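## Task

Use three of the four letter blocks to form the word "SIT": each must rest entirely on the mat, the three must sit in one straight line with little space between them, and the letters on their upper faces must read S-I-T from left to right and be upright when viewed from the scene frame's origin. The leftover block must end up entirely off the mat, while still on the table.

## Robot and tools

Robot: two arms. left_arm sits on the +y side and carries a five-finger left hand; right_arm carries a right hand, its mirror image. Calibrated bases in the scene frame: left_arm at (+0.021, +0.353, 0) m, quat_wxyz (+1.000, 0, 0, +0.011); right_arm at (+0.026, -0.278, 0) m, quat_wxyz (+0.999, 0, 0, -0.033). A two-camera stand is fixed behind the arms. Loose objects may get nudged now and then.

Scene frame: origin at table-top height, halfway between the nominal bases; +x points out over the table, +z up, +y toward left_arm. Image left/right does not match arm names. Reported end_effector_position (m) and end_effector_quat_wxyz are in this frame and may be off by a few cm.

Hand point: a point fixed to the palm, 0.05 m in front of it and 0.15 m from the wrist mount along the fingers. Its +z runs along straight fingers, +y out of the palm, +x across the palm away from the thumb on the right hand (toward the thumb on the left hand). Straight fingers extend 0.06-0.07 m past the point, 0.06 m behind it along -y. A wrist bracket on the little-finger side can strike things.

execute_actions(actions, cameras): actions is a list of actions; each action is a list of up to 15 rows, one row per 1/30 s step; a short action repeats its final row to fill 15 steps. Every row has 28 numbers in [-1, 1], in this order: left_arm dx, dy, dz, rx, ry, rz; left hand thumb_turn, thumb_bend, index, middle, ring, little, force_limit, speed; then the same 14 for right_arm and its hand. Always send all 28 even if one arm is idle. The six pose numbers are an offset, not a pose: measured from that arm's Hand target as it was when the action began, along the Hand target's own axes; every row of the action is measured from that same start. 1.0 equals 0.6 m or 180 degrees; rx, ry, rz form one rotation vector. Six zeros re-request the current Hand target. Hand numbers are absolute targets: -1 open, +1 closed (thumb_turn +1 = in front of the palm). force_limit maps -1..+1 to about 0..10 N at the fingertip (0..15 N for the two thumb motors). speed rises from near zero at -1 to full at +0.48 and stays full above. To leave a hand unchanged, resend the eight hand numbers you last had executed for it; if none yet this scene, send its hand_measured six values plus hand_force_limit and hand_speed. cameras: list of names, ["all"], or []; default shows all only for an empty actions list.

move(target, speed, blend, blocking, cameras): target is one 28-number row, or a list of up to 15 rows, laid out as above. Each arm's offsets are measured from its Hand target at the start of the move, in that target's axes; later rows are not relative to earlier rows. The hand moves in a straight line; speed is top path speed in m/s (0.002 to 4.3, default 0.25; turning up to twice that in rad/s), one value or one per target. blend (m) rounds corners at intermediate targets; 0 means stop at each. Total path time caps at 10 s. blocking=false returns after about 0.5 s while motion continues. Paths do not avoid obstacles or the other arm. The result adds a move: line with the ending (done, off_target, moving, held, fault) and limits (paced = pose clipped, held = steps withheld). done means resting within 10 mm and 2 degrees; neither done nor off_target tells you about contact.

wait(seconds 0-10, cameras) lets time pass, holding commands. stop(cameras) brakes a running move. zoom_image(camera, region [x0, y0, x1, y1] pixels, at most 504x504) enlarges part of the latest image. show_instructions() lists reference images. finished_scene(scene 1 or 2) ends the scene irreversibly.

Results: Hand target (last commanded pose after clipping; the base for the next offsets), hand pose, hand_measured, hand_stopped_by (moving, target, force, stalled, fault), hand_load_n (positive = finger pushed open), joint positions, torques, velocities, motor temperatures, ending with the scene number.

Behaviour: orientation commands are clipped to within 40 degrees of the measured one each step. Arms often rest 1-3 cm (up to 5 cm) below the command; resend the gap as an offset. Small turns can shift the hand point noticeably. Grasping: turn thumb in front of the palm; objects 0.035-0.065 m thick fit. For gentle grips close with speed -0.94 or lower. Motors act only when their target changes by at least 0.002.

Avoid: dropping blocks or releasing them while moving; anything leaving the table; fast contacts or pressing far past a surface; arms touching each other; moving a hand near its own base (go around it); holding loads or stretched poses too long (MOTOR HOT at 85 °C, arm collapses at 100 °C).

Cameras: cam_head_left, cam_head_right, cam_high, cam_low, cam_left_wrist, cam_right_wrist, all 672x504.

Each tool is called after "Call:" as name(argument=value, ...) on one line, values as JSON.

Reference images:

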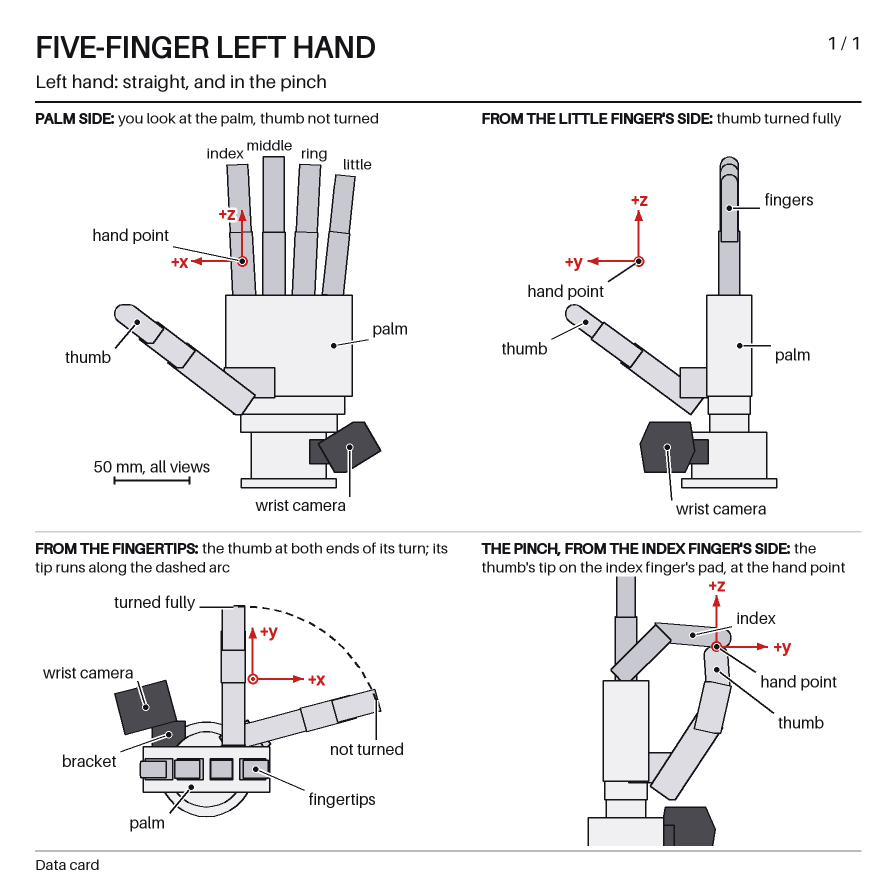

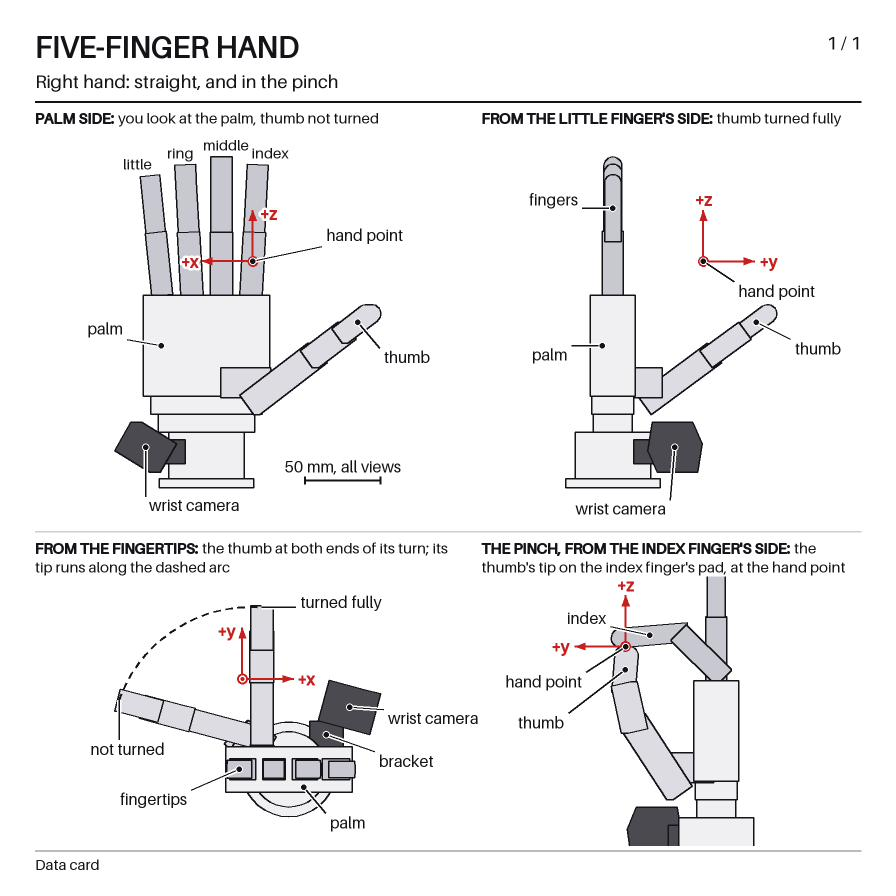

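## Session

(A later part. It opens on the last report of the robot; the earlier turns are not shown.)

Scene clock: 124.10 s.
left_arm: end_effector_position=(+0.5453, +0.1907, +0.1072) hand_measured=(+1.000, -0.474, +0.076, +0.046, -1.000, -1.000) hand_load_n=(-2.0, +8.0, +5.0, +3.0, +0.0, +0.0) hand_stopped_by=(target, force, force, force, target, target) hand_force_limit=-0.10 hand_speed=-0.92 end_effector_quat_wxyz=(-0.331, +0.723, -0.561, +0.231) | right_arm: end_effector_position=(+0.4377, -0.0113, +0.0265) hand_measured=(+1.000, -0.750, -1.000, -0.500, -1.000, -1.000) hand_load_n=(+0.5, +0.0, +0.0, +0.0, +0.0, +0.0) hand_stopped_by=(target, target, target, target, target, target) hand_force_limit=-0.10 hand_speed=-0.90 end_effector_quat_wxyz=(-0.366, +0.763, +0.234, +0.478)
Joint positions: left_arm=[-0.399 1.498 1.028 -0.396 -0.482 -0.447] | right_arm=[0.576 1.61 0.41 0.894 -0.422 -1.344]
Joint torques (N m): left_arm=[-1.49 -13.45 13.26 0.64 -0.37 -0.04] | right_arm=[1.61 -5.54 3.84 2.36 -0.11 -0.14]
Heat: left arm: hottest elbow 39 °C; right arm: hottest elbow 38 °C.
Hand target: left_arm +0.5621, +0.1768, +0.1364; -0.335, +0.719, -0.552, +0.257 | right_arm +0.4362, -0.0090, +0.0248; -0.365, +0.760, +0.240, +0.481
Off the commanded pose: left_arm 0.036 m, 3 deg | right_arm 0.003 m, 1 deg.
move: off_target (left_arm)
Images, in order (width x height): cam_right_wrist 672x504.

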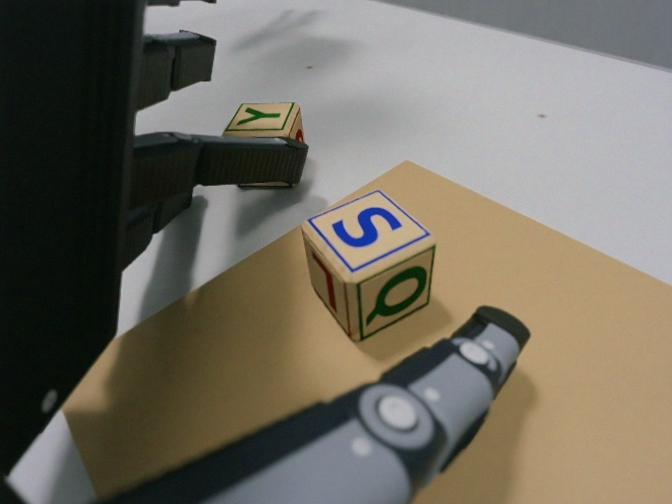

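Call:
move(target=[[0,0,0,0,0,0,1,-0.2,0.3,0.3,-1,-1,-0.1,-0.92,0,-0.1021,-0.0857,0,0,0,1,-0.75,-1,-0.5,-1,-1,-0.1,-0.9],[0,0,0,0,0,0,1,-0.2,0.3,0.3,-1,-1,-0.1,-0.92,0.1208,-0.1453,-0.1218,0,0,0,1,-0.75,-1,-0.5,-1,-1,-0.1,-0.9]], speed=[0.08,0.15], blend=[0.01,0], cameras=["cam_right_wrist","cam_head_left"])

Call:
zoom_image(camera="cam_head_left", region=[340, 250, 440, 330])

Scene clock: 127.53 s.
left_arm: end_effector_position=(+0.5453, +0.1907, +0.1072) hand_measured=(+1.000, -0.474, +0.076, +0.046, -1.000, -1.000) hand_load_n=(-2.0, +8.0, +5.0, +3.5, +0.0, +0.0) hand_stopped_by=(target, force, force, force, target, target) hand_force_limit=-0.10 hand_speed=-0.92 end_effector_quat_wxyz=(-0.331, +0.723, -0.561, +0.231) | right_arm: end_effector_position=(+0.3512, -0.0258, +0.1117) hand_measured=(+1.000, -0.750, -1.000, -0.500, -1.000, -1.000) hand_load_n=(+0.5, +0.0, +0.0, +0.0, +0.0, +0.0) hand_stopped_by=(target, target, target, target, target, target) hand_force_limit=-0.10 hand_speed=-0.90 end_effector_quat_wxyz=(-0.355, +0.773, +0.241, +0.467)
Joint positions: left_arm=[-0.399 1.498 1.028 -0.396 -0.482 -0.447] | right_arm=[0.709 0.987 0.306 0.348 -0.294 -1.321]
Joint torques (N m): left_arm=[-1.44 -13.45 13.23 0.62 -0.36 -0.04] | right_arm=[0.62 -1.26 11.41 1.02 -0.09 0.09]
Heat: left arm: hottest elbow 40 °C; right arm: hottest elbow 38 °C.
Hand target: left_arm +0.5621, +0.1768, +0.1364; -0.335, +0.719, -0.552, +0.257 | right_arm +0.3637, -0.0115, +0.1385; -0.365, +0.760, +0.240, +0.481
Off the commanded pose: left_arm 0.036 m, 3 deg | right_arm 0.033 m, 2 deg.
move: off_target (left_arm, right_arm)
Images, in order (width x height): cam_head_left 672x504, cam_right_wrist 672x504.

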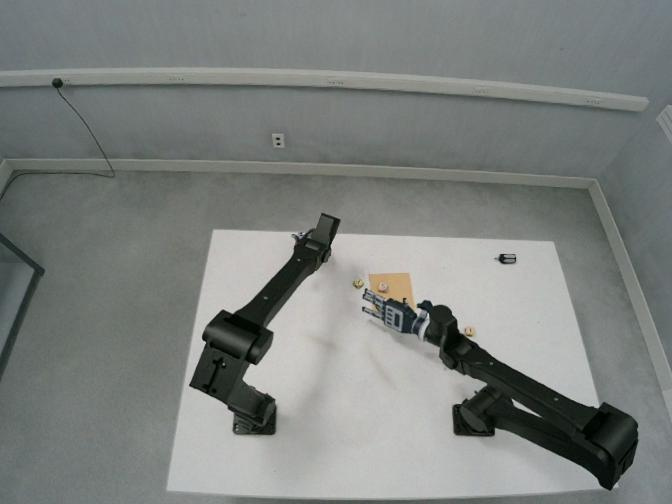

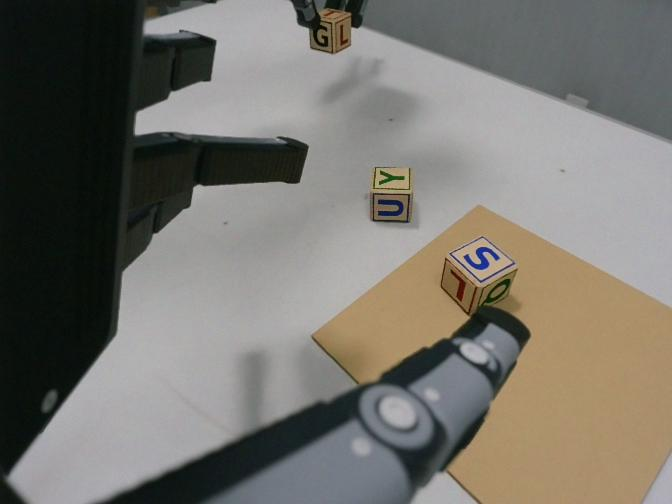

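Scaled by 5.040.

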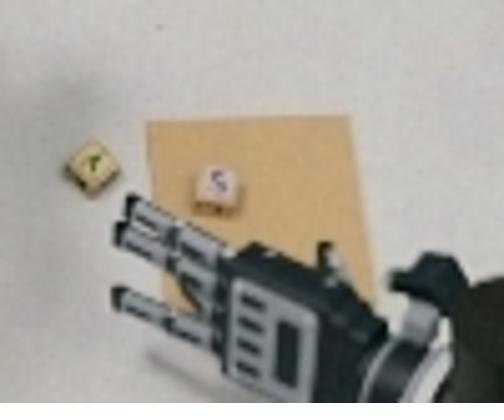

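Call:
move(target=[[0,0,0,0,0,0,1,-0.2,0.3,0.3,-1,-1,-0.1,-0.92,0.0868,0.105,-0.2127,-0.2871,0.1665,0.5013,1,-0.75,-1,-0.5,-1,-1,-0.1,-0.9],[0.3818,0.176,-0.193,0,0.0528,0.0443,1,-0.2,0.3,0.3,-1,-1,-0.1,-0.92,0.1115,0.367,-0.7493,-0.4061,0.3717,0.5477,1,-0.75,-1,-0.5,-1,-1,-0.1,-0.9]], speed=[0.4,0.25], blend=[0.03,0], cameras=["cam_left_wrist","cam_right_wrist","cam_head_left"])

Call:
zoom_image(camera="cam_left_wrist", region=[100, 180, 420, 420])

Call:
zoom_image(camera="cam_head_left", region=[350, 250, 430, 320])

Scene clock: 135.20 s.
left_arm: end_effector_position=(+0.4579, -0.0686, +0.1114) hand_measured=(+1.000, -0.474, +0.076, +0.046, -1.000, -1.000) hand_load_n=(-1.5, +8.0, +5.0, +3.5, +0.0, +0.0) hand_stopped_by=(target, force, force, force, target, target) hand_force_limit=-0.10 hand_speed=-0.92 end_effector_quat_wxyz=(-0.308, +0.652, -0.637, +0.275) | right_arm: end_effector_position=(+0.2861, -0.4827, +0.2153) hand_measured=(+1.000, -0.750, -1.000, -0.500, -1.000, -1.000) hand_load_n=(+0.0, +0.0, +0.0, +0.0, +0.0, +0.0) hand_stopped_by=(target, target, target, target, target, target) hand_force_limit=-0.10 hand_speed=-0.90 end_effector_quat_wxyz=(+0.169, -0.386, +0.837, -0.350)
Joint positions: left_arm=[-0.904 1.674 1.263 -0.575 -0.658 -0.701] | right_arm=[-0.725 0.778 0.78 -0.777 -0.073 -0.054]
Joint torques (N m): left_arm=[-0.73 -14.62 13.5 0.43 -0.6 -0.06] | right_arm=[0.97 1.26 14.17 1.84 -0.28 -0.17]
Heat: left arm: hottest elbow 40 °C; right arm: hottest elbow 40 °C.
Hand target: left_arm +0.4700, -0.0850, +0.1300; -0.305, +0.655, -0.627, +0.292 | right_arm +0.2994, -0.4998, +0.2498; +0.179, -0.383, +0.821, -0.384
Off the commanded pose: left_arm 0.027 m, 2 deg | right_arm 0.041 m, 4 deg.
move: off_target (left_arm, right_arm)
Images, in order (width x height): cam_head_left 672x504, cam_left_wrist 672x504, cam_right_wrist 672x504.

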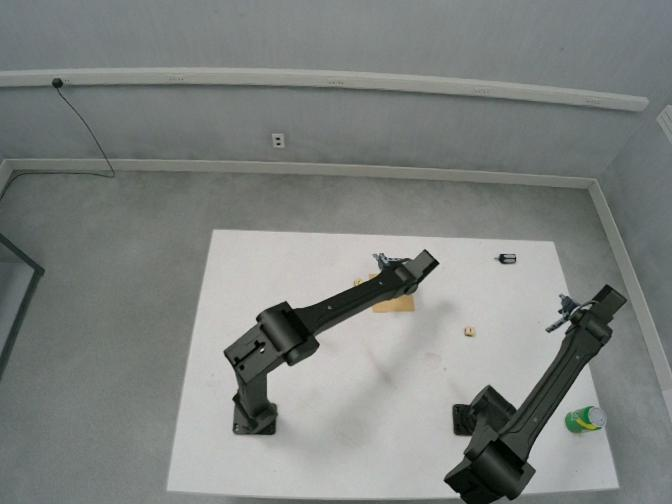

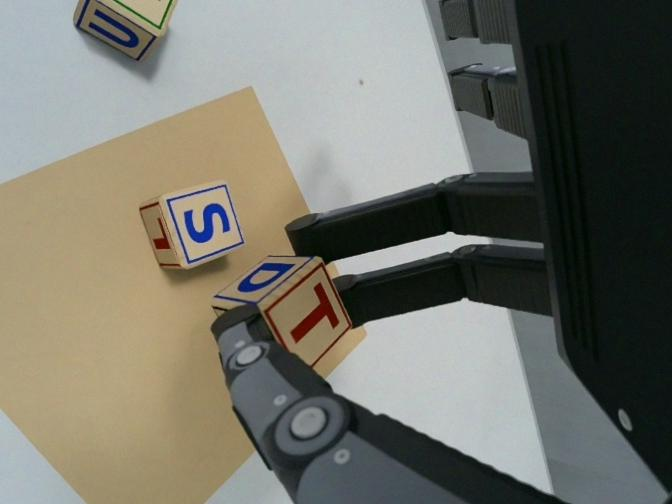

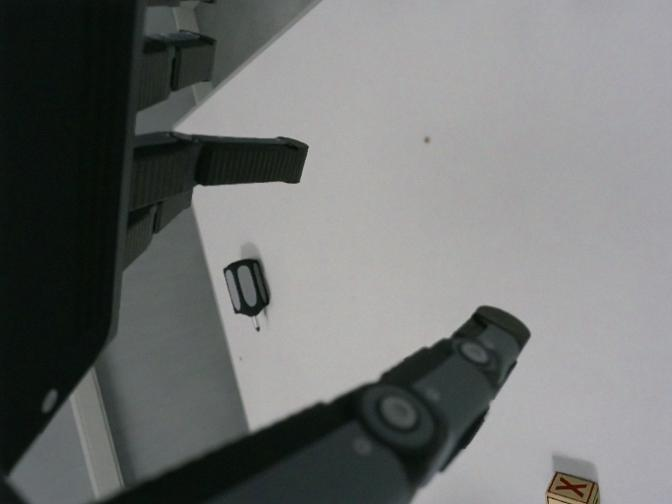

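Scaled by 1.575.

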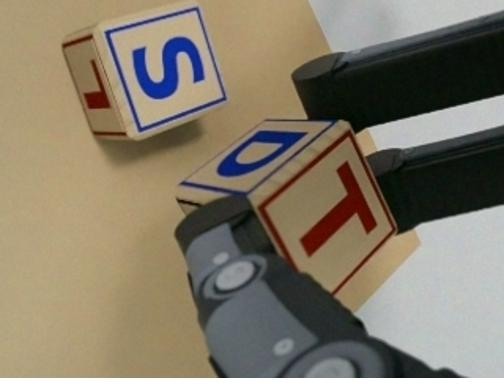

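Scaled by 6.300.

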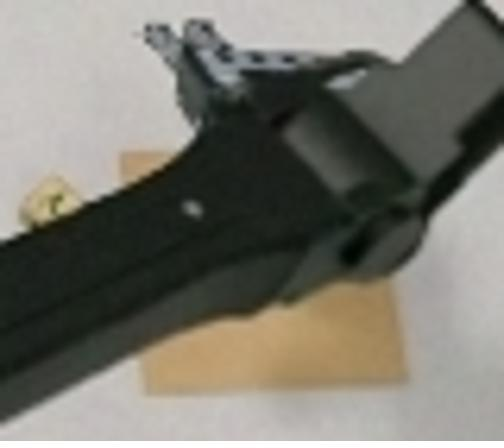

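Call:
move(target=[0.0422,0.0432,0.0185,0,0.0426,0.0357,1,-0.2,0.3,0.3,-1,-1,-0.1,-0.92,0,0,0,0,0,0,1,-0.7,-0.4,-0.4,-1,-1,-0.1,-0.9], speed=0.12, cameras=["cam_left_wrist","cam_right_wrist"])

Call:
zoom_image(camera="cam_left_wrist", region=[100, 120, 420, 400])

Scene clock: 139.17 s.
left_arm: end_effector_position=(+0.4636, -0.1003, +0.1024) hand_measured=(+1.000, -0.474, +0.076, +0.046, -1.000, -1.000) hand_load_n=(-2.0, +8.0, +5.0, +3.5, +0.0, +0.0) hand_stopped_by=(target, force, force, force, target, target) hand_force_limit=-0.10 hand_speed=-0.92 end_effector_quat_wxyz=(+0.280, -0.605, +0.678, -0.310) | right_arm: end_effector_position=(+0.2861, -0.4827, +0.2152) hand_measured=(+1.000, -0.700, -0.400, -0.400, -1.000, -1.000) hand_load_n=(+0.0, +0.0, +0.0, +0.0, -0.5, +0.0) hand_stopped_by=(target, target, target, target, target, target) hand_force_limit=-0.10 hand_speed=-0.90 end_effector_quat_wxyz=(+0.169, -0.386, +0.837, -0.350)
Joint positions: left_arm=[-0.904 1.708 1.263 -0.431 -0.56 -0.56] | right_arm=[-0.725 0.779 0.78 -0.777 -0.074 -0.055]
Joint torques (N m): left_arm=[-1.49 -15.21 9.69 1.54 -0.34 0.1] | right_arm=[-0.79 0.62 14.43 1.65 -0.25 -0.12]
Heat: left arm: hottest elbow 39 °C; right arm: hottest elbow 40 °C.
Hand target: left_arm +0.4630, -0.1107, +0.1029; +0.279, -0.598, +0.681, -0.317 | right_arm +0.2994, -0.4999, +0.2498; +0.179, -0.383, +0.821, -0.384
Off the commanded pose: left_arm 0.010 m, 1 deg | right_arm 0.041 m, 4 deg.
move: off_target (right_arm)
Images, in order (width x height): cam_left_wrist 672x504, cam_right_wrist 672x504.

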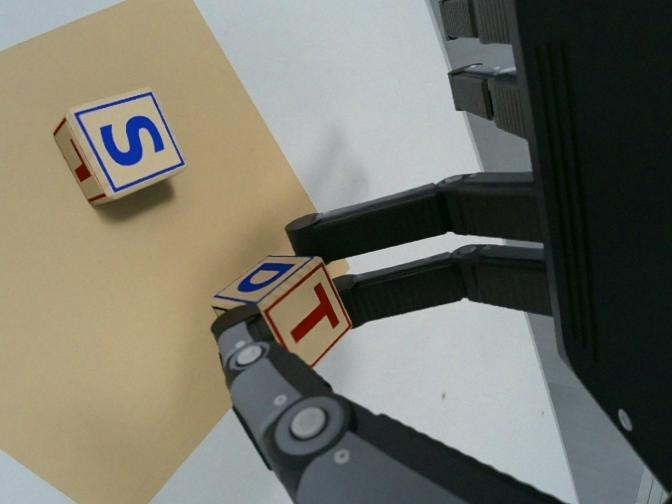

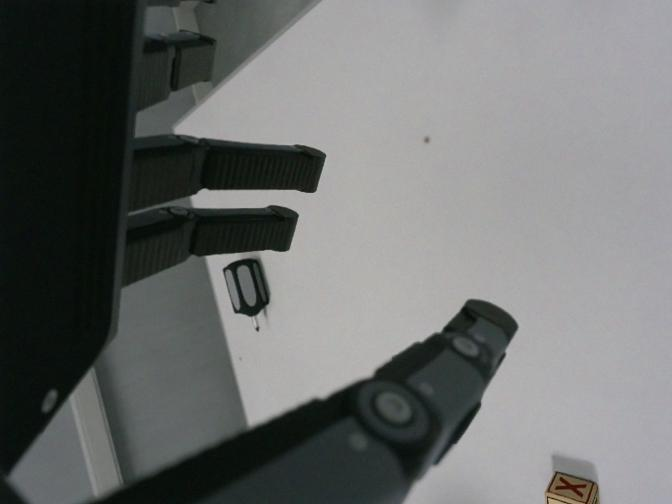

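Scaled by 1.575.

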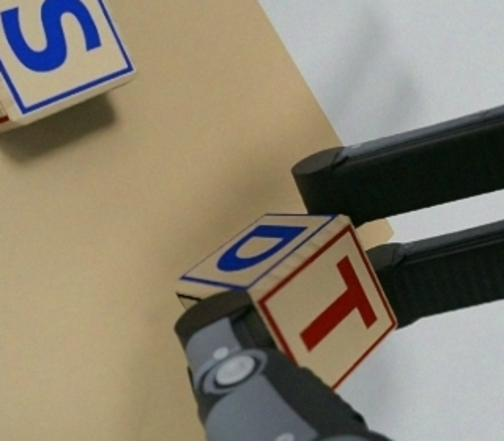

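Call:
move(target=[-0.001,0.0562,0.0133,0,0.0128,0.0107,1,-0.2,0.3,0.3,-1,-1,-0.1,-0.92,0,0,0,0,0,0,1,-0.7,-0.4,-0.4,-1,-1,-0.1,-0.9], speed=0.1, cameras=["cam_left_wrist","cam_head_left"])

Call:
zoom_image(camera="cam_left_wrist", region=[0, 0, 400, 400])

Scene clock: 141.13 s.
left_arm: end_effector_position=(+0.4512, -0.1019, +0.0760) hand_measured=(+1.000, -0.474, +0.076, +0.046, -1.000, -1.000) hand_load_n=(-2.0, +8.0, +5.0, +3.5, +0.0, +0.0) hand_stopped_by=(target, force, force, force, target, target) hand_force_limit=-0.10 hand_speed=-0.92 end_effector_quat_wxyz=(+0.271, -0.587, +0.692, -0.321) | right_arm: end_effector_position=(+0.2861, -0.4827, +0.2152) hand_measured=(+1.000, -0.700, -0.400, -0.400, -1.000, -1.000) hand_load_n=(+0.0, +0.0, +0.0, +0.0, +0.0, +0.0) hand_stopped_by=(target, target, target, target, target, target) hand_force_limit=-0.10 hand_speed=-0.90 end_effector_quat_wxyz=(+0.169, -0.386, +0.837, -0.350)
Joint positions: left_arm=[-0.914 1.714 1.186 -0.319 -0.531 -0.523] | right_arm=[-0.725 0.779 0.78 -0.777 -0.074 -0.055]
Joint torques (N m): left_arm=[-1.44 -15.09 8.28 1.65 -0.32 0.09] | right_arm=[-0.03 1.03 14.38 1.66 -0.22 -0.1]
Heat: left arm: hottest elbow 39 °C; right arm: hottest elbow 40 °C.
Hand target: left_arm +0.4475, -0.1080, +0.0720; +0.270, -0.580, +0.697, -0.324 | right_arm +0.2994, -0.4999, +0.2498; +0.179, -0.383, +0.821, -0.384
Off the commanded pose: left_arm 0.008 m, 1 deg | right_arm 0.041 m, 4 deg.
move: off_target (right_arm)
Images, in order (width x height): cam_head_left 672x504, cam_left_wrist 672x504.

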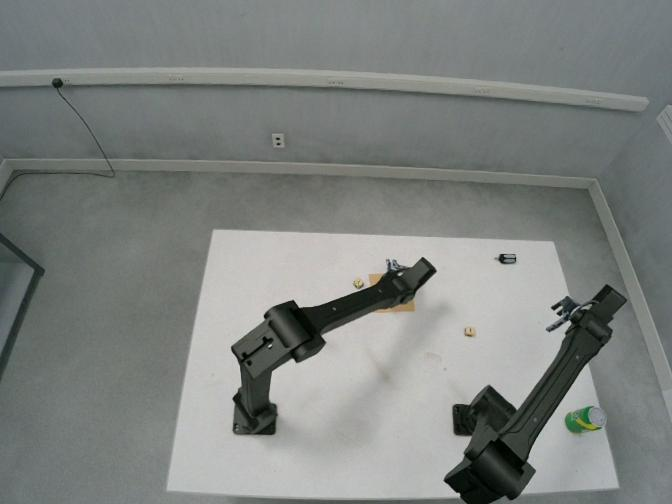

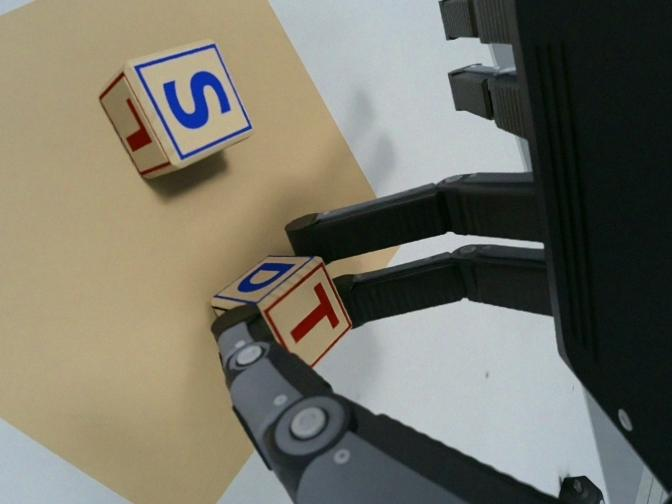

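Scaled by 1.260.

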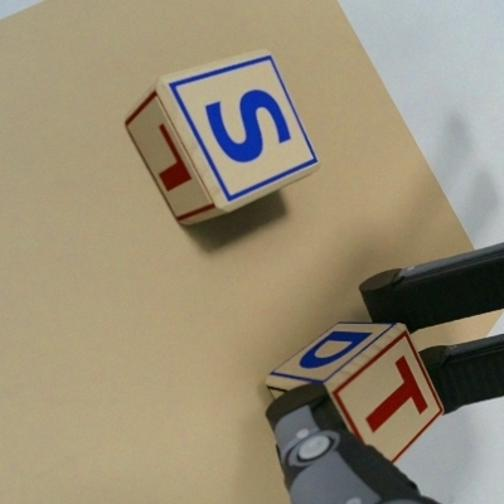

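Call:
move(target=[-0.0082,0.0177,0.0128,0,0,0,1,-0.2,0.3,0.3,-1,-1,-0.1,-0.92,0,0,0,0,0,0,1,-0.7,-0.4,-0.4,-1,-1,-0.1,-0.9], speed=0.05, cameras=["cam_left_wrist"])

Call:
zoom_image(camera="cam_left_wrist", region=[50, 50, 400, 400])

Scene clock: 142.60 s.
left_arm: end_effector_position=(+0.4489, -0.1000, +0.0648) hand_measured=(+1.000, -0.474, +0.076, +0.046, -1.000, -1.000) hand_load_n=(-2.0, +8.0, +5.0, +3.0, +0.0, +0.0) hand_stopped_by=(target, force, force, force, target, target) hand_force_limit=-0.10 hand_speed=-0.92 end_effector_quat_wxyz=(+0.270, -0.585, +0.693, -0.324) | right_arm: end_effector_position=(+0.2861, -0.4827, +0.2152) hand_measured=(+1.000, -0.700, -0.400, -0.400, -1.000, -1.000) hand_load_n=(+0.0, +0.0, +0.0, +0.0, +0.0, +0.0) hand_stopped_by=(target, target, target, target, target, target) hand_force_limit=-0.10 hand_speed=-0.90 end_effector_quat_wxyz=(+0.169, -0.386, +0.837, -0.350)
Joint positions: left_arm=[-0.914 1.721 1.159 -0.279 -0.527 -0.517] | right_arm=[-0.725 0.779 0.78 -0.777 -0.074 -0.055]
Joint torques (N m): left_arm=[-0.91 -14.68 8.02 1.62 -0.32 0.09] | right_arm=[-1.03 0.85 14.28 1.91 -0.2 -0.11]
Heat: left arm: hottest elbow 39 °C; right arm: hottest elbow 40 °C.
Hand target: left_arm +0.4473, -0.1030, +0.0587; +0.270, -0.580, +0.697, -0.324 | right_arm +0.2994, -0.4999, +0.2498; +0.179, -0.383, +0.821, -0.384
Off the commanded pose: left_arm 0.007 m, 1 deg | right_arm 0.041 m, 4 deg.
move: off_target (right_arm)
Images, in order (width x height): cam_left_wrist 672x504.

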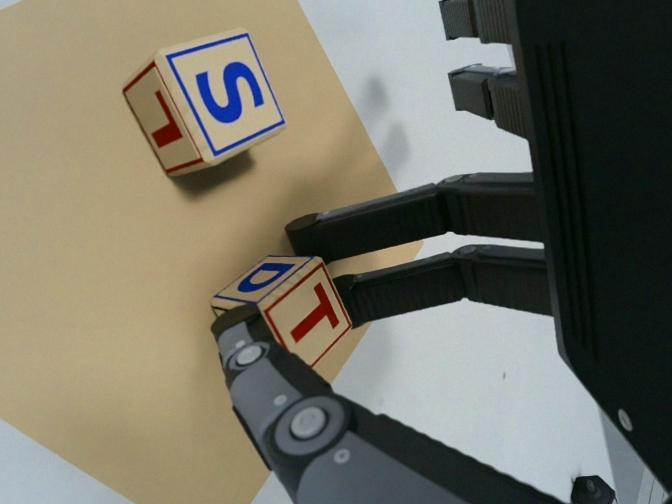

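Scaled by 1.440.

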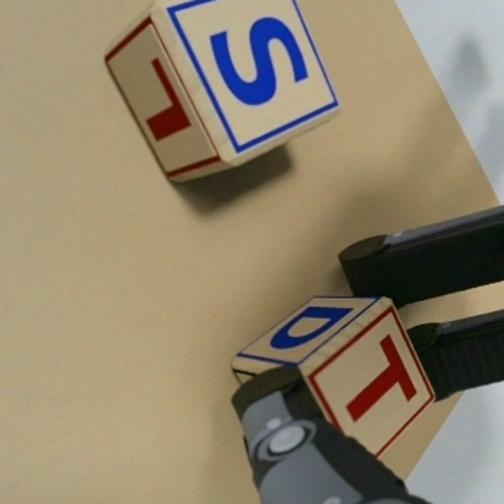

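Call:
move(target=[-0.0006,0.0081,0.011,0,0,0,1,-0.2,0.3,0.3,-1,-1,-0.1,-0.92,0,0,0,0,0,0,1,-0.7,-0.4,-0.4,-1,-1,-0.1,-0.9], speed=0.04, cameras=["cam_left_wrist"])

Scene clock: 143.70 s.
left_arm: end_effector_position=(+0.4514, -0.1030, +0.0646) hand_measured=(+1.000, -0.474, +0.076, +0.046, -1.000, -1.000) hand_load_n=(-2.0, +8.5, +4.5, +3.5, +0.0, +0.0) hand_stopped_by=(target, force, force, force, target, target) hand_force_limit=-0.10 hand_speed=-0.92 end_effector_quat_wxyz=(+0.271, -0.583, +0.691, -0.330) | right_arm: end_effector_position=(+0.2861, -0.4827, +0.2152) hand_measured=(+1.000, -0.700, -0.400, -0.400, -1.000, -1.000) hand_load_n=(+0.0, +0.0, +0.0, +0.0, -0.5, +0.0) hand_stopped_by=(target, target, target, target, target, target) hand_force_limit=-0.10 hand_speed=-0.90 end_effector_quat_wxyz=(+0.169, -0.386, +0.837, -0.350)
Joint positions: left_arm=[-0.914 1.726 1.159 -0.259 -0.527 -0.513] | right_arm=[-0.725 0.779 0.78 -0.777 -0.074 -0.055]
Joint torques (N m): left_arm=[-0.73 -14.04 7.57 1.65 -0.25 0.09] | right_arm=[0.38 0.73 14.19 1.91 -0.22 -0.11]
Heat: left arm: hottest elbow 39 °C; right arm: hottest elbow 40 °C.
Hand target: left_arm +0.4493, -0.1029, +0.0508; +0.270, -0.580, +0.697, -0.324 | right_arm +0.2994, -0.4999, +0.2498; +0.179, -0.383, +0.821, -0.384
Off the commanded pose: left_arm 0.014 m, 1 deg | right_arm 0.041 m, 4 deg.
move: off_target (left_arm, right_arm)
Images, in order (width x height): cam_left_wrist 672x504.

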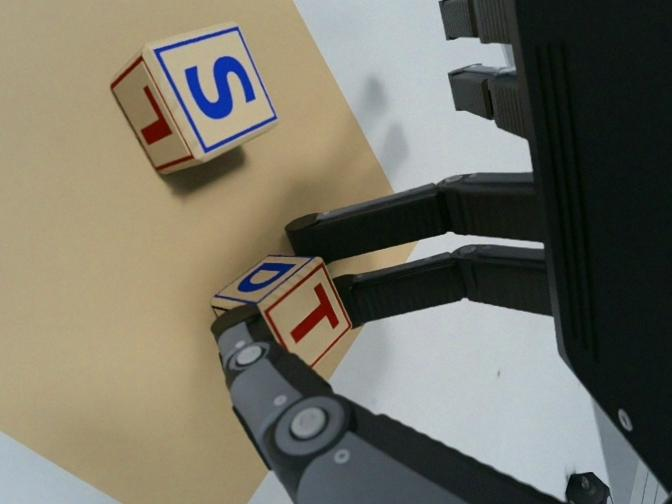

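Call:
move(target=[-0.0139,-0.0079,-0.0166,0,0,0,1,-0.2,0.3,0.3,-1,-1,-0.1,-0.92,0,0,0,0,0,0,1,-0.7,-0.4,-0.4,-1,-1,-0.1,-0.9], speed=0.06, cameras=["cam_left_wrist"])

Call:
zoom_image(camera="cam_left_wrist", region=[50, 0, 400, 400])

Scene clock: 144.83 s.
left_arm: end_effector_position=(+0.4480, -0.1002, +0.0640) hand_measured=(+1.000, -0.474, +0.076, +0.046, -1.000, -1.000) hand_load_n=(-2.0, +8.0, +4.5, +3.5, +0.0, +0.0) hand_stopped_by=(target, force, force, force, target, target) hand_force_limit=-0.10 hand_speed=-0.92 end_effector_quat_wxyz=(+0.269, -0.582, +0.693, -0.329) | right_arm: end_effector_position=(+0.2861, -0.4827, +0.2152) hand_measured=(+1.000, -0.700, -0.400, -0.400, -1.000, -1.000) hand_load_n=(+0.0, +0.0, +0.0, +0.0, +0.0, +0.0) hand_stopped_by=(target, target, target, target, target, target) hand_force_limit=-0.10 hand_speed=-0.90 end_effector_quat_wxyz=(+0.169, -0.386, +0.837, -0.350)
Joint positions: left_arm=[-0.914 1.718 1.146 -0.257 -0.522 -0.512] | right_arm=[-0.725 0.779 0.78 -0.777 -0.074 -0.055]
Joint torques (N m): left_arm=[-0.15 -16.21 7.17 1.02 -0.25 0.12] | right_arm=[1.2 0.85 14.11 1.89 -0.2 -0.05]
Heat: left arm: hottest elbow 39 °C; right arm: hottest elbow 40 °C.
Hand target: left_arm +0.4463, -0.0940, +0.0610; +0.270, -0.580, +0.697, -0.324 | right_arm +0.2994, -0.4999, +0.2498; +0.179, -0.383, +0.821, -0.384
Off the commanded pose: left_arm 0.007 m, 1 deg | right_arm 0.041 m, 4 deg.
move: off_target (right_arm)
Images, in order (width x height): cam_left_wrist 672x504.

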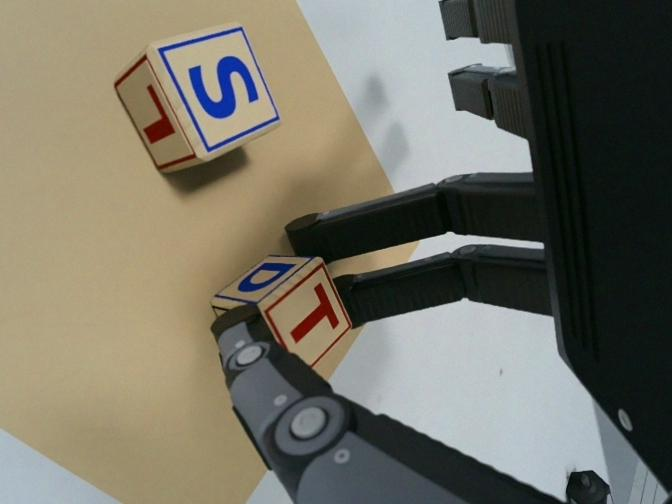

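Scaled by 1.260.

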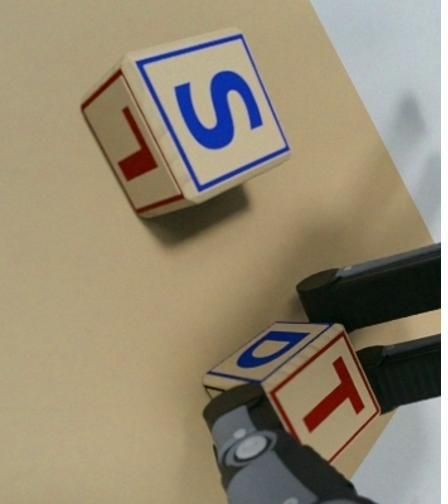

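Call:
move(target=[-0.0097,0.0017,-0.002,0,0,0,1,-0.2,0.3,0.3,-1,-1,-0.1,-0.92,0,0,0,0,0,0,1,-0.7,-0.4,-0.4,-1,-1,-0.1,-0.9], speed=0.06)

Scene clock: 145.97 s.
left_arm: end_effector_position=(+0.4439, -0.0960, +0.0634) hand_measured=(+1.000, -0.474, +0.076, +0.046, -1.000, -1.000) hand_load_n=(-2.0, +8.0, +4.5, +3.5, +0.0, +0.0) hand_stopped_by=(target, force, force, force, target, target) hand_force_limit=-0.10 hand_speed=-0.92 end_effector_quat_wxyz=(+0.267, -0.581, +0.695, -0.328) | right_arm: end_effector_position=(+0.2861, -0.4827, +0.2152) hand_measured=(+1.000, -0.700, -0.400, -0.400, -1.000, -1.000) hand_load_n=(+0.0, +0.0, +0.0, +0.0, +0.0, +0.0) hand_stopped_by=(target, target, target, target, target, target) hand_force_limit=-0.10 hand_speed=-0.90 end_effector_quat_wxyz=(+0.169, -0.386, +0.837, -0.350)
Joint positions: left_arm=[-0.914 1.706 1.131 -0.256 -0.518 -0.509] | right_arm=[-0.725 0.779 0.78 -0.777 -0.074 -0.055]
Joint torques (N m): left_arm=[0.44 -16.03 7.15 1.28 -0.26 0.13] | right_arm=[0.26 0.67 14.15 1.68 -0.22 -0.09]
Heat: left arm: hottest elbow 39 °C; right arm: hottest elbow 40 °C.
Hand target: left_arm +0.4459, -0.0879, +0.0608; +0.270, -0.580, +0.697, -0.324 | right_arm +0.2994, -0.4999, +0.2498; +0.179, -0.383, +0.821, -0.384
Off the commanded pose: left_arm 0.009 m, 1 deg | right_arm 0.041 m, 4 deg.
move: off_target (right_arm)

Call:
move(target=[[-0.0501,-0.0604,-0.0318,0,0,0,1,-0.2,0.3,0.3,-1,-1,-0.1,-0.92,0,0,0,0,0,0,1,-0.7,-0.4,-0.4,-1,-1,-0.1,-0.9],[0.0285,-0.0617,-0.0302,0,0,0,1,-0.2,0.3,0.3,-1,-1,-0.1,-0.92,0,0,0,0,0,0,1,-0.7,-0.4,-0.4,-1,-1,-0.1,-0.9],[0.0285,-0.0221,0.003,0,0,0,1,-0.2,0.3,0.3,-1,-1,-0.1,-0.92,0,0,0,0,0,0,1,-0.7,-0.4,-0.4,-1,-1,-0.1,-0.9]], speed=0.12, blend=[0.008,0,0], cameras=["cam_left_wrist","cam_head_left"])

Call:
zoom_image(camera="cam_left_wrist", region=[50, 0, 400, 400])

Scene clock: 149.00 s.
left_arm: end_effector_position=(+0.4477, -0.0957, +0.0647) hand_measured=(+1.000, -0.474, +0.076, +0.046, -1.000, -1.000) hand_load_n=(-1.0, +7.0, +3.5, +4.5, +0.0, +0.0) hand_stopped_by=(target, force, force, force, target, target) hand_force_limit=-0.10 hand_speed=-0.92 end_effector_quat_wxyz=(+0.272, -0.578, +0.703, -0.312) | right_arm: end_effector_position=(+0.2861, -0.4827, +0.2152) hand_measured=(+1.000, -0.700, -0.400, -0.400, -1.000, -1.000) hand_load_n=(+0.0, +0.5, +0.0, +0.0, +0.0, +0.0) hand_stopped_by=(target, target, target, target, target, target) hand_force_limit=-0.10 hand_speed=-0.90 end_effector_quat_wxyz=(+0.169, -0.386, +0.837, -0.350)
Joint positions: left_arm=[-0.911 1.72 1.168 -0.31 -0.523 -0.498] | right_arm=[-0.725 0.779 0.78 -0.777 -0.074 -0.055]
Joint torques (N m): left_arm=[-0.97 -14.92 9.88 1.58 -0.38 -0.05] | right_arm=[0.09 1.2 14.28 1.74 -0.22 -0.07]
Heat: left arm: hottest elbow 39 °C; right arm: hottest elbow 41 °C.
Hand target: left_arm +0.4527, -0.1065, +0.0700; +0.270, -0.580, +0.697, -0.324 | right_arm +0.2994, -0.4999, +0.2498; +0.179, -0.383, +0.821, -0.384
Off the commanded pose: left_arm 0.013 m, 2 deg | right_arm 0.041 m, 4 deg.
move: off_target (left_arm, right_arm)
Images, in order (width x height): cam_head_left 672x504, cam_left_wrist 672x504.

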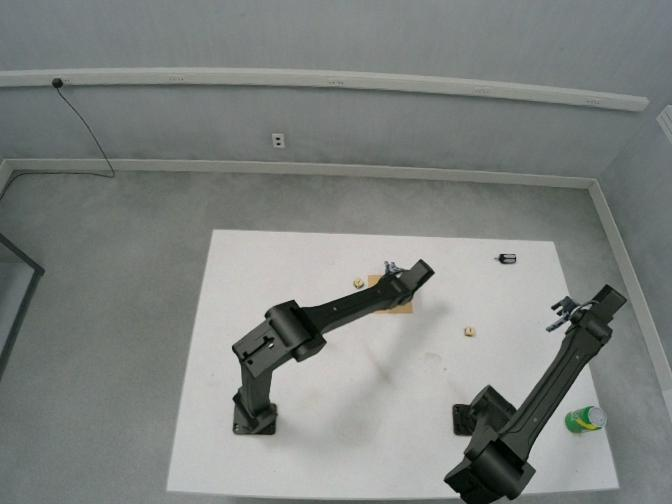

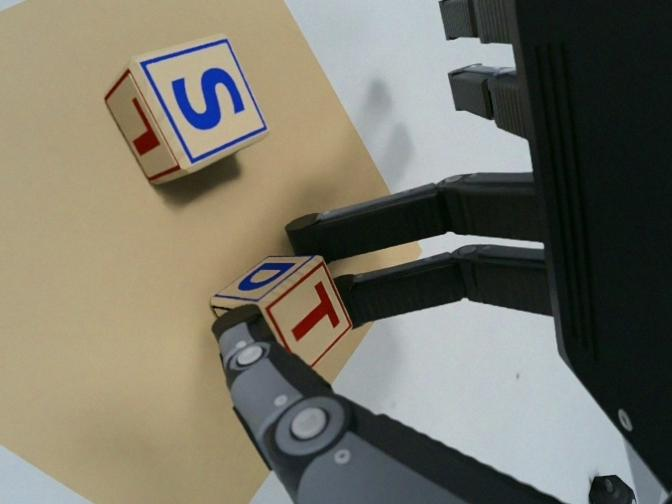

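Scaled by 1.260.

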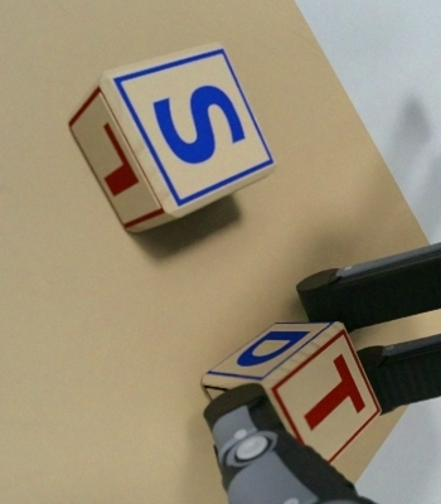

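Call:
move(target=[-0.0295,0.006,0.0032,0,0,0,1,-0.2,0.3,0.3,-1,-1,-0.1,-0.92,0,0,0,0,0,0,1,-0.7,-0.4,-0.4,-1,-1,-0.1,-0.9], speed=0.06)

Scene clock: 150.67 s.
left_arm: end_effector_position=(+0.4483, -0.0975, +0.0640) hand_measured=(+1.000, -0.474, +0.076, +0.046, -1.000, -1.000) hand_load_n=(-1.0, +7.0, +3.0, +4.5, +0.0, -0.5) hand_stopped_by=(target, force, force, force, target, target) hand_force_limit=-0.10 hand_speed=-0.92 end_effector_quat_wxyz=(+0.266, -0.578, +0.700, -0.323) | right_arm: end_effector_position=(+0.2861, -0.4827, +0.2152) hand_measured=(+1.000, -0.700, -0.400, -0.400, -1.000, -1.000) hand_load_n=(+0.0, +0.0, +0.0, +0.0, -0.5, +0.0) hand_stopped_by=(target, target, target, target, target, target) hand_force_limit=-0.10 hand_speed=-0.90 end_effector_quat_wxyz=(+0.169, -0.386, +0.837, -0.350)
Joint positions: left_arm=[-0.907 1.716 1.152 -0.273 -0.506 -0.497] | right_arm=[-0.725 0.779 0.78 -0.777 -0.074 -0.055]
Joint torques (N m): left_arm=[0.79 -16.44 7.51 1.44 -0.37 0.12] | right_arm=[-0.26 0.73 14.31 1.63 -0.22 -0.09]
Heat: left arm: hottest elbow 39 °C; right arm: hottest elbow 41 °C.
Hand target: left_arm +0.4549, -0.0891, +0.0660; +0.270, -0.580, +0.697, -0.324 | right_arm +0.2994, -0.4999, +0.2498; +0.179, -0.383, +0.821, -0.384
Off the commanded pose: left_arm 0.011 m, 1 deg | right_arm 0.041 m, 4 deg.
move: off_target (left_arm, right_arm)

Call:
move(target=[0,0,0,0,0,0,1,-0.75,-0.4,-0.4,-1,-1,-0.1,-0.88,0,0,0,0,0,0,1,-0.7,-0.4,-0.4,-1,-1,-0.1,-0.9], speed=0.06, cameras=["cam_left_wrist"])

Call:
zoom_image(camera="cam_left_wrist", region=[50, 0, 450, 400])

Scene clock: 152.73 s.
left_arm: end_effector_position=(+0.4489, -0.0925, +0.0612) hand_measured=(+1.000, -0.750, -0.400, -0.400, -1.000, -1.000) hand_load_n=(+0.0, +0.0, +0.0, -0.5, +0.0, -0.5) hand_stopped_by=(target, target, target, target, target, target) hand_force_limit=-0.10 hand_speed=-0.88 end_effector_quat_wxyz=(+0.267, -0.579, +0.701, -0.319) | right_arm: end_effector_position=(+0.2861, -0.4827, +0.2152) hand_measured=(+1.000, -0.700, -0.400, -0.400, -1.000, -1.000) hand_load_n=(+0.0, +0.0, +0.0, +0.0, +0.0, +0.0) hand_stopped_by=(target, target, target, target, target, target) hand_force_limit=-0.10 hand_speed=-0.90 end_effector_quat_wxyz=(+0.169, -0.386, +0.837, -0.350)
Joint positions: left_arm=[-0.901 1.715 1.144 -0.273 -0.506 -0.493] | right_arm=[-0.725 0.779 0.78 -0.777 -0.074 -0.055]
Joint torques (N m): left_arm=[0.38 -16.38 8.08 1.43 -0.38 0.09] | right_arm=[-0.15 1.26 14.22 1.78 -0.15 -0.07]
Heat: left arm: hottest elbow 38 °C; right arm: hottest elbow 41 °C.
Hand target: left_arm +0.4549, -0.0890, +0.0659; +0.270, -0.580, +0.697, -0.324 | right_arm +0.2994, -0.4999, +0.2498; +0.179, -0.383, +0.821, -0.384
Off the commanded pose: left_arm 0.008 m, 1 deg | right_arm 0.041 m, 4 deg.
move: off_target (right_arm)
Images, in order (width x height): cam_left_wrist 672x504.

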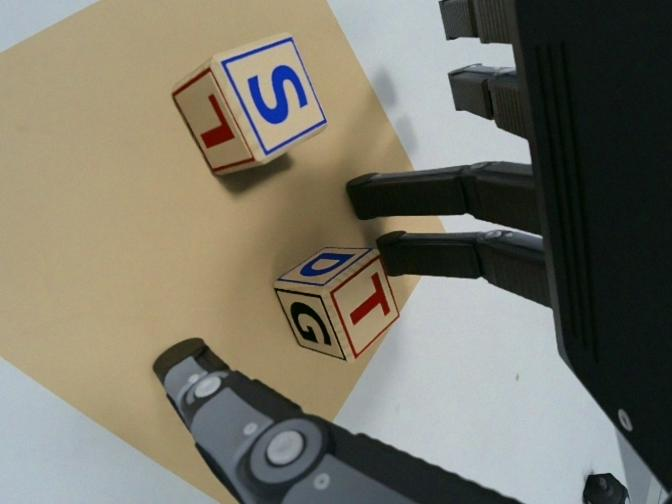

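Scaled by 1.260.

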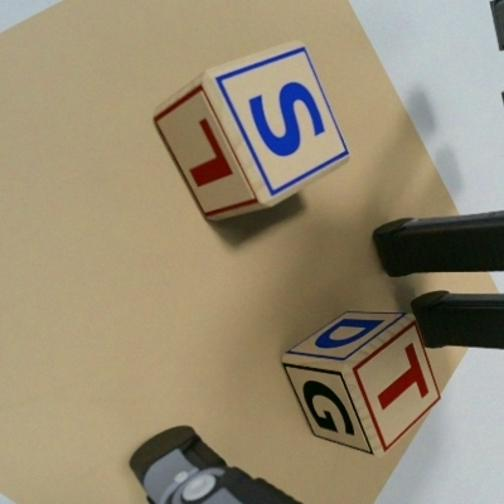

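Call:
move(target=[0.0336,-0.0112,0.0133,0,0,0,1,-0.75,-0.4,-0.4,-1,-1,-0.1,-0.88,0,0,0,0,0,0,1,-0.7,-0.4,-0.4,-1,-1,-0.1,-0.9], speed=0.06, cameras=["cam_left_wrist"])

Call:
zoom_image(camera="cam_left_wrist", region=[50, 0, 450, 400])

Scene clock: 154.80 s.
left_arm: end_effector_position=(+0.4542, -0.0951, +0.0605) hand_measured=(+1.000, -0.750, -0.400, -0.400, -1.000, -1.000) hand_load_n=(+0.0, +0.0, +0.0, -0.5, +0.0, +0.0) hand_stopped_by=(target, target, target, target, target, target) hand_force_limit=-0.10 hand_speed=-0.88 end_effector_quat_wxyz=(+0.273, -0.580, +0.699, -0.318) | right_arm: end_effector_position=(+0.2861, -0.4827, +0.2152) hand_measured=(+1.000, -0.700, -0.400, -0.400, -1.000, -1.000) hand_load_n=(+0.0, +0.0, +0.0, +0.0, +0.0, +0.0) hand_stopped_by=(target, target, target, target, target, target) hand_force_limit=-0.10 hand_speed=-0.90 end_effector_quat_wxyz=(+0.169, -0.386, +0.837, -0.350)
Joint positions: left_arm=[-0.901 1.73 1.162 -0.277 -0.519 -0.493] | right_arm=[-0.725 0.779 0.78 -0.777 -0.074 -0.055]
Joint torques (N m): left_arm=[-1.03 -13.74 12.23 0.58 -0.33 -0.03] | right_arm=[0.03 0.62 14.24 1.66 -0.19 -0.09]
Heat: left arm: hottest elbow 38 °C; right arm: hottest elbow 41 °C.
Hand target: left_arm +0.4615, -0.1108, +0.0660; +0.270, -0.580, +0.697, -0.324 | right_arm +0.2994, -0.4999, +0.2498; +0.179, -0.383, +0.821, -0.384
Off the commanded pose: left_arm 0.018 m, 1 deg | right_arm 0.041 m, 4 deg.
move: off_target (left_arm, right_arm)
Images, in order (width x height): cam_left_wrist 672x504.

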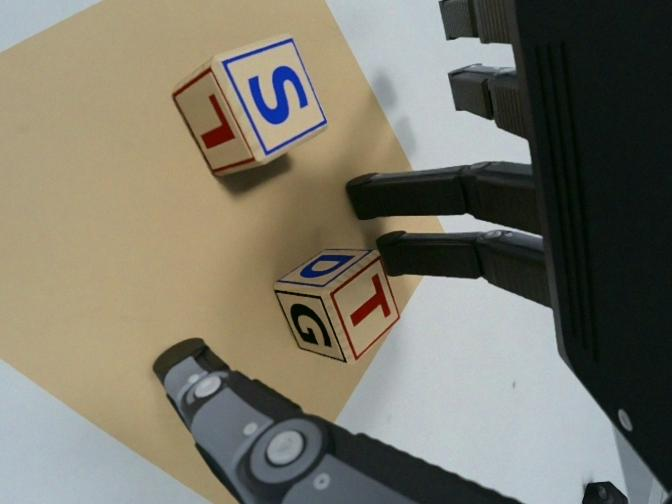

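Scaled by 1.260.

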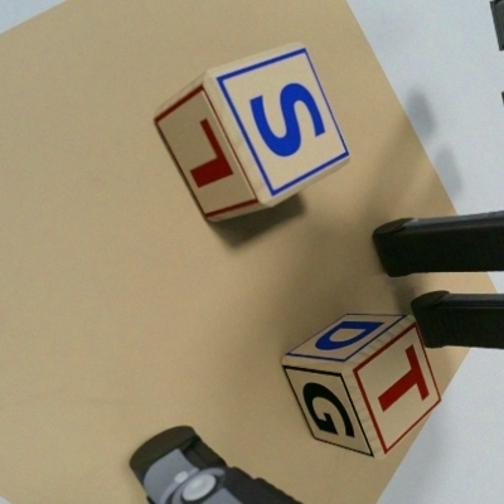

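Call:
execute_actions(actions=[], cameras=["cam_head_left", "cam_left_wrist", "cam_high"])

Scene clock: 155.67 s.
left_arm: end_effector_position=(+0.4543, -0.0952, +0.0604) hand_measured=(+1.000, -0.750, -0.400, -0.400, -1.000, -1.000) hand_load_n=(+0.0, +0.0, +0.0, -1.0, +0.0, +0.0) hand_stopped_by=(target, target, target, target, target, target) hand_force_limit=-0.10 hand_speed=-0.88 end_effector_quat_wxyz=(+0.273, -0.580, +0.699, -0.318) | right_arm: end_effector_position=(+0.2861, -0.4827, +0.2152) hand_measured=(+1.000, -0.700, -0.400, -0.400, -1.000, -1.000) hand_load_n=(+0.0, +0.0, +0.0, +0.0, +0.0, +0.0) hand_stopped_by=(target, target, target, target, target, target) hand_force_limit=-0.10 hand_speed=-0.90 end_effector_quat_wxyz=(+0.169, -0.386, +0.837, -0.350)
Joint positions: left_arm=[-0.901 1.73 1.162 -0.277 -0.519 -0.493] | right_arm=[-0.725 0.779 0.78 -0.777 -0.074 -0.055]
Joint velocities: within noise
Joint torques (N m): left_arm=[-1.03 -13.74 12.21 0.57 -0.33 -0.03] | right_arm=[0.67 0.03 14.34 1.83 -0.27 -0.13]
Motor temperatures (°C): left_arm=[30 36 38 30 26 28] | right_arm=[29 31 41 28 27 28]
Heat: left arm: hottest elbow 38 °C; right arm: hottest elbow 41 °C.
Hand target: left_arm +0.4615, -0.1108, +0.0659; +0.270, -0.580, +0.697, -0.324 | right_arm +0.2994, -0.4999, +0.2498; +0.179, -0.383, +0.821, -0.384
Off the commanded pose: left_arm 0.018 m, 1 deg | right_arm 0.041 m, 4 deg.
Images, in order (width x height): cam_head_left 672x504, cam_high 672x504, cam_left_wrist 672x504.

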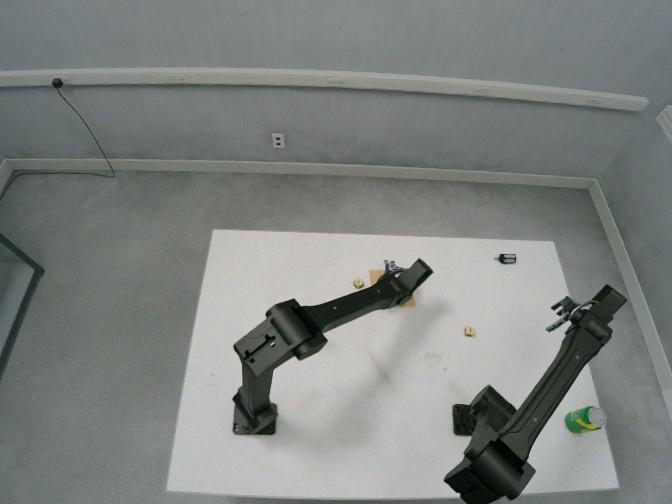

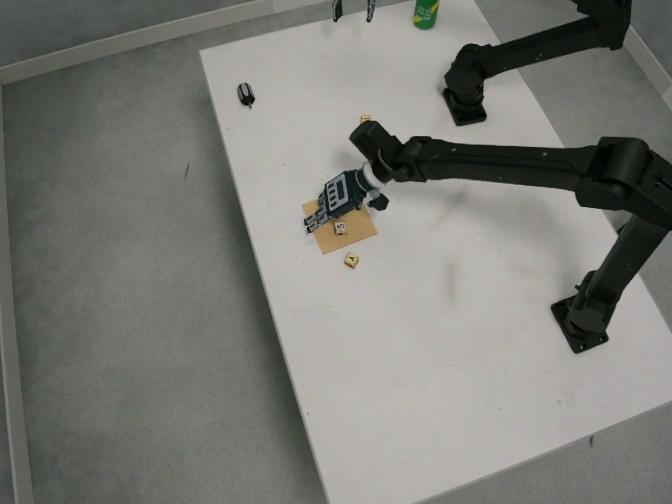

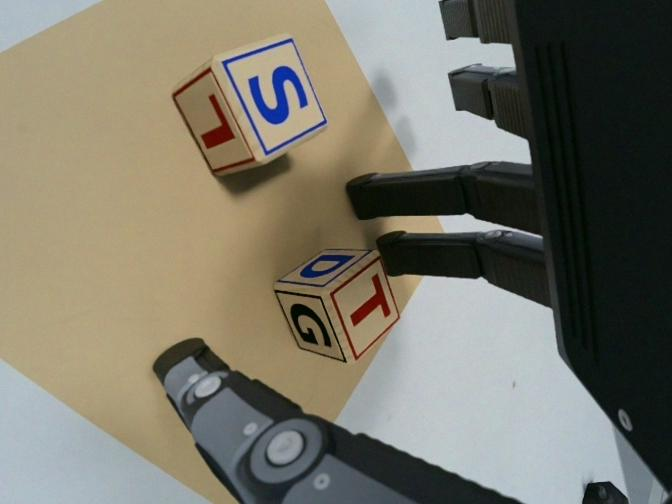

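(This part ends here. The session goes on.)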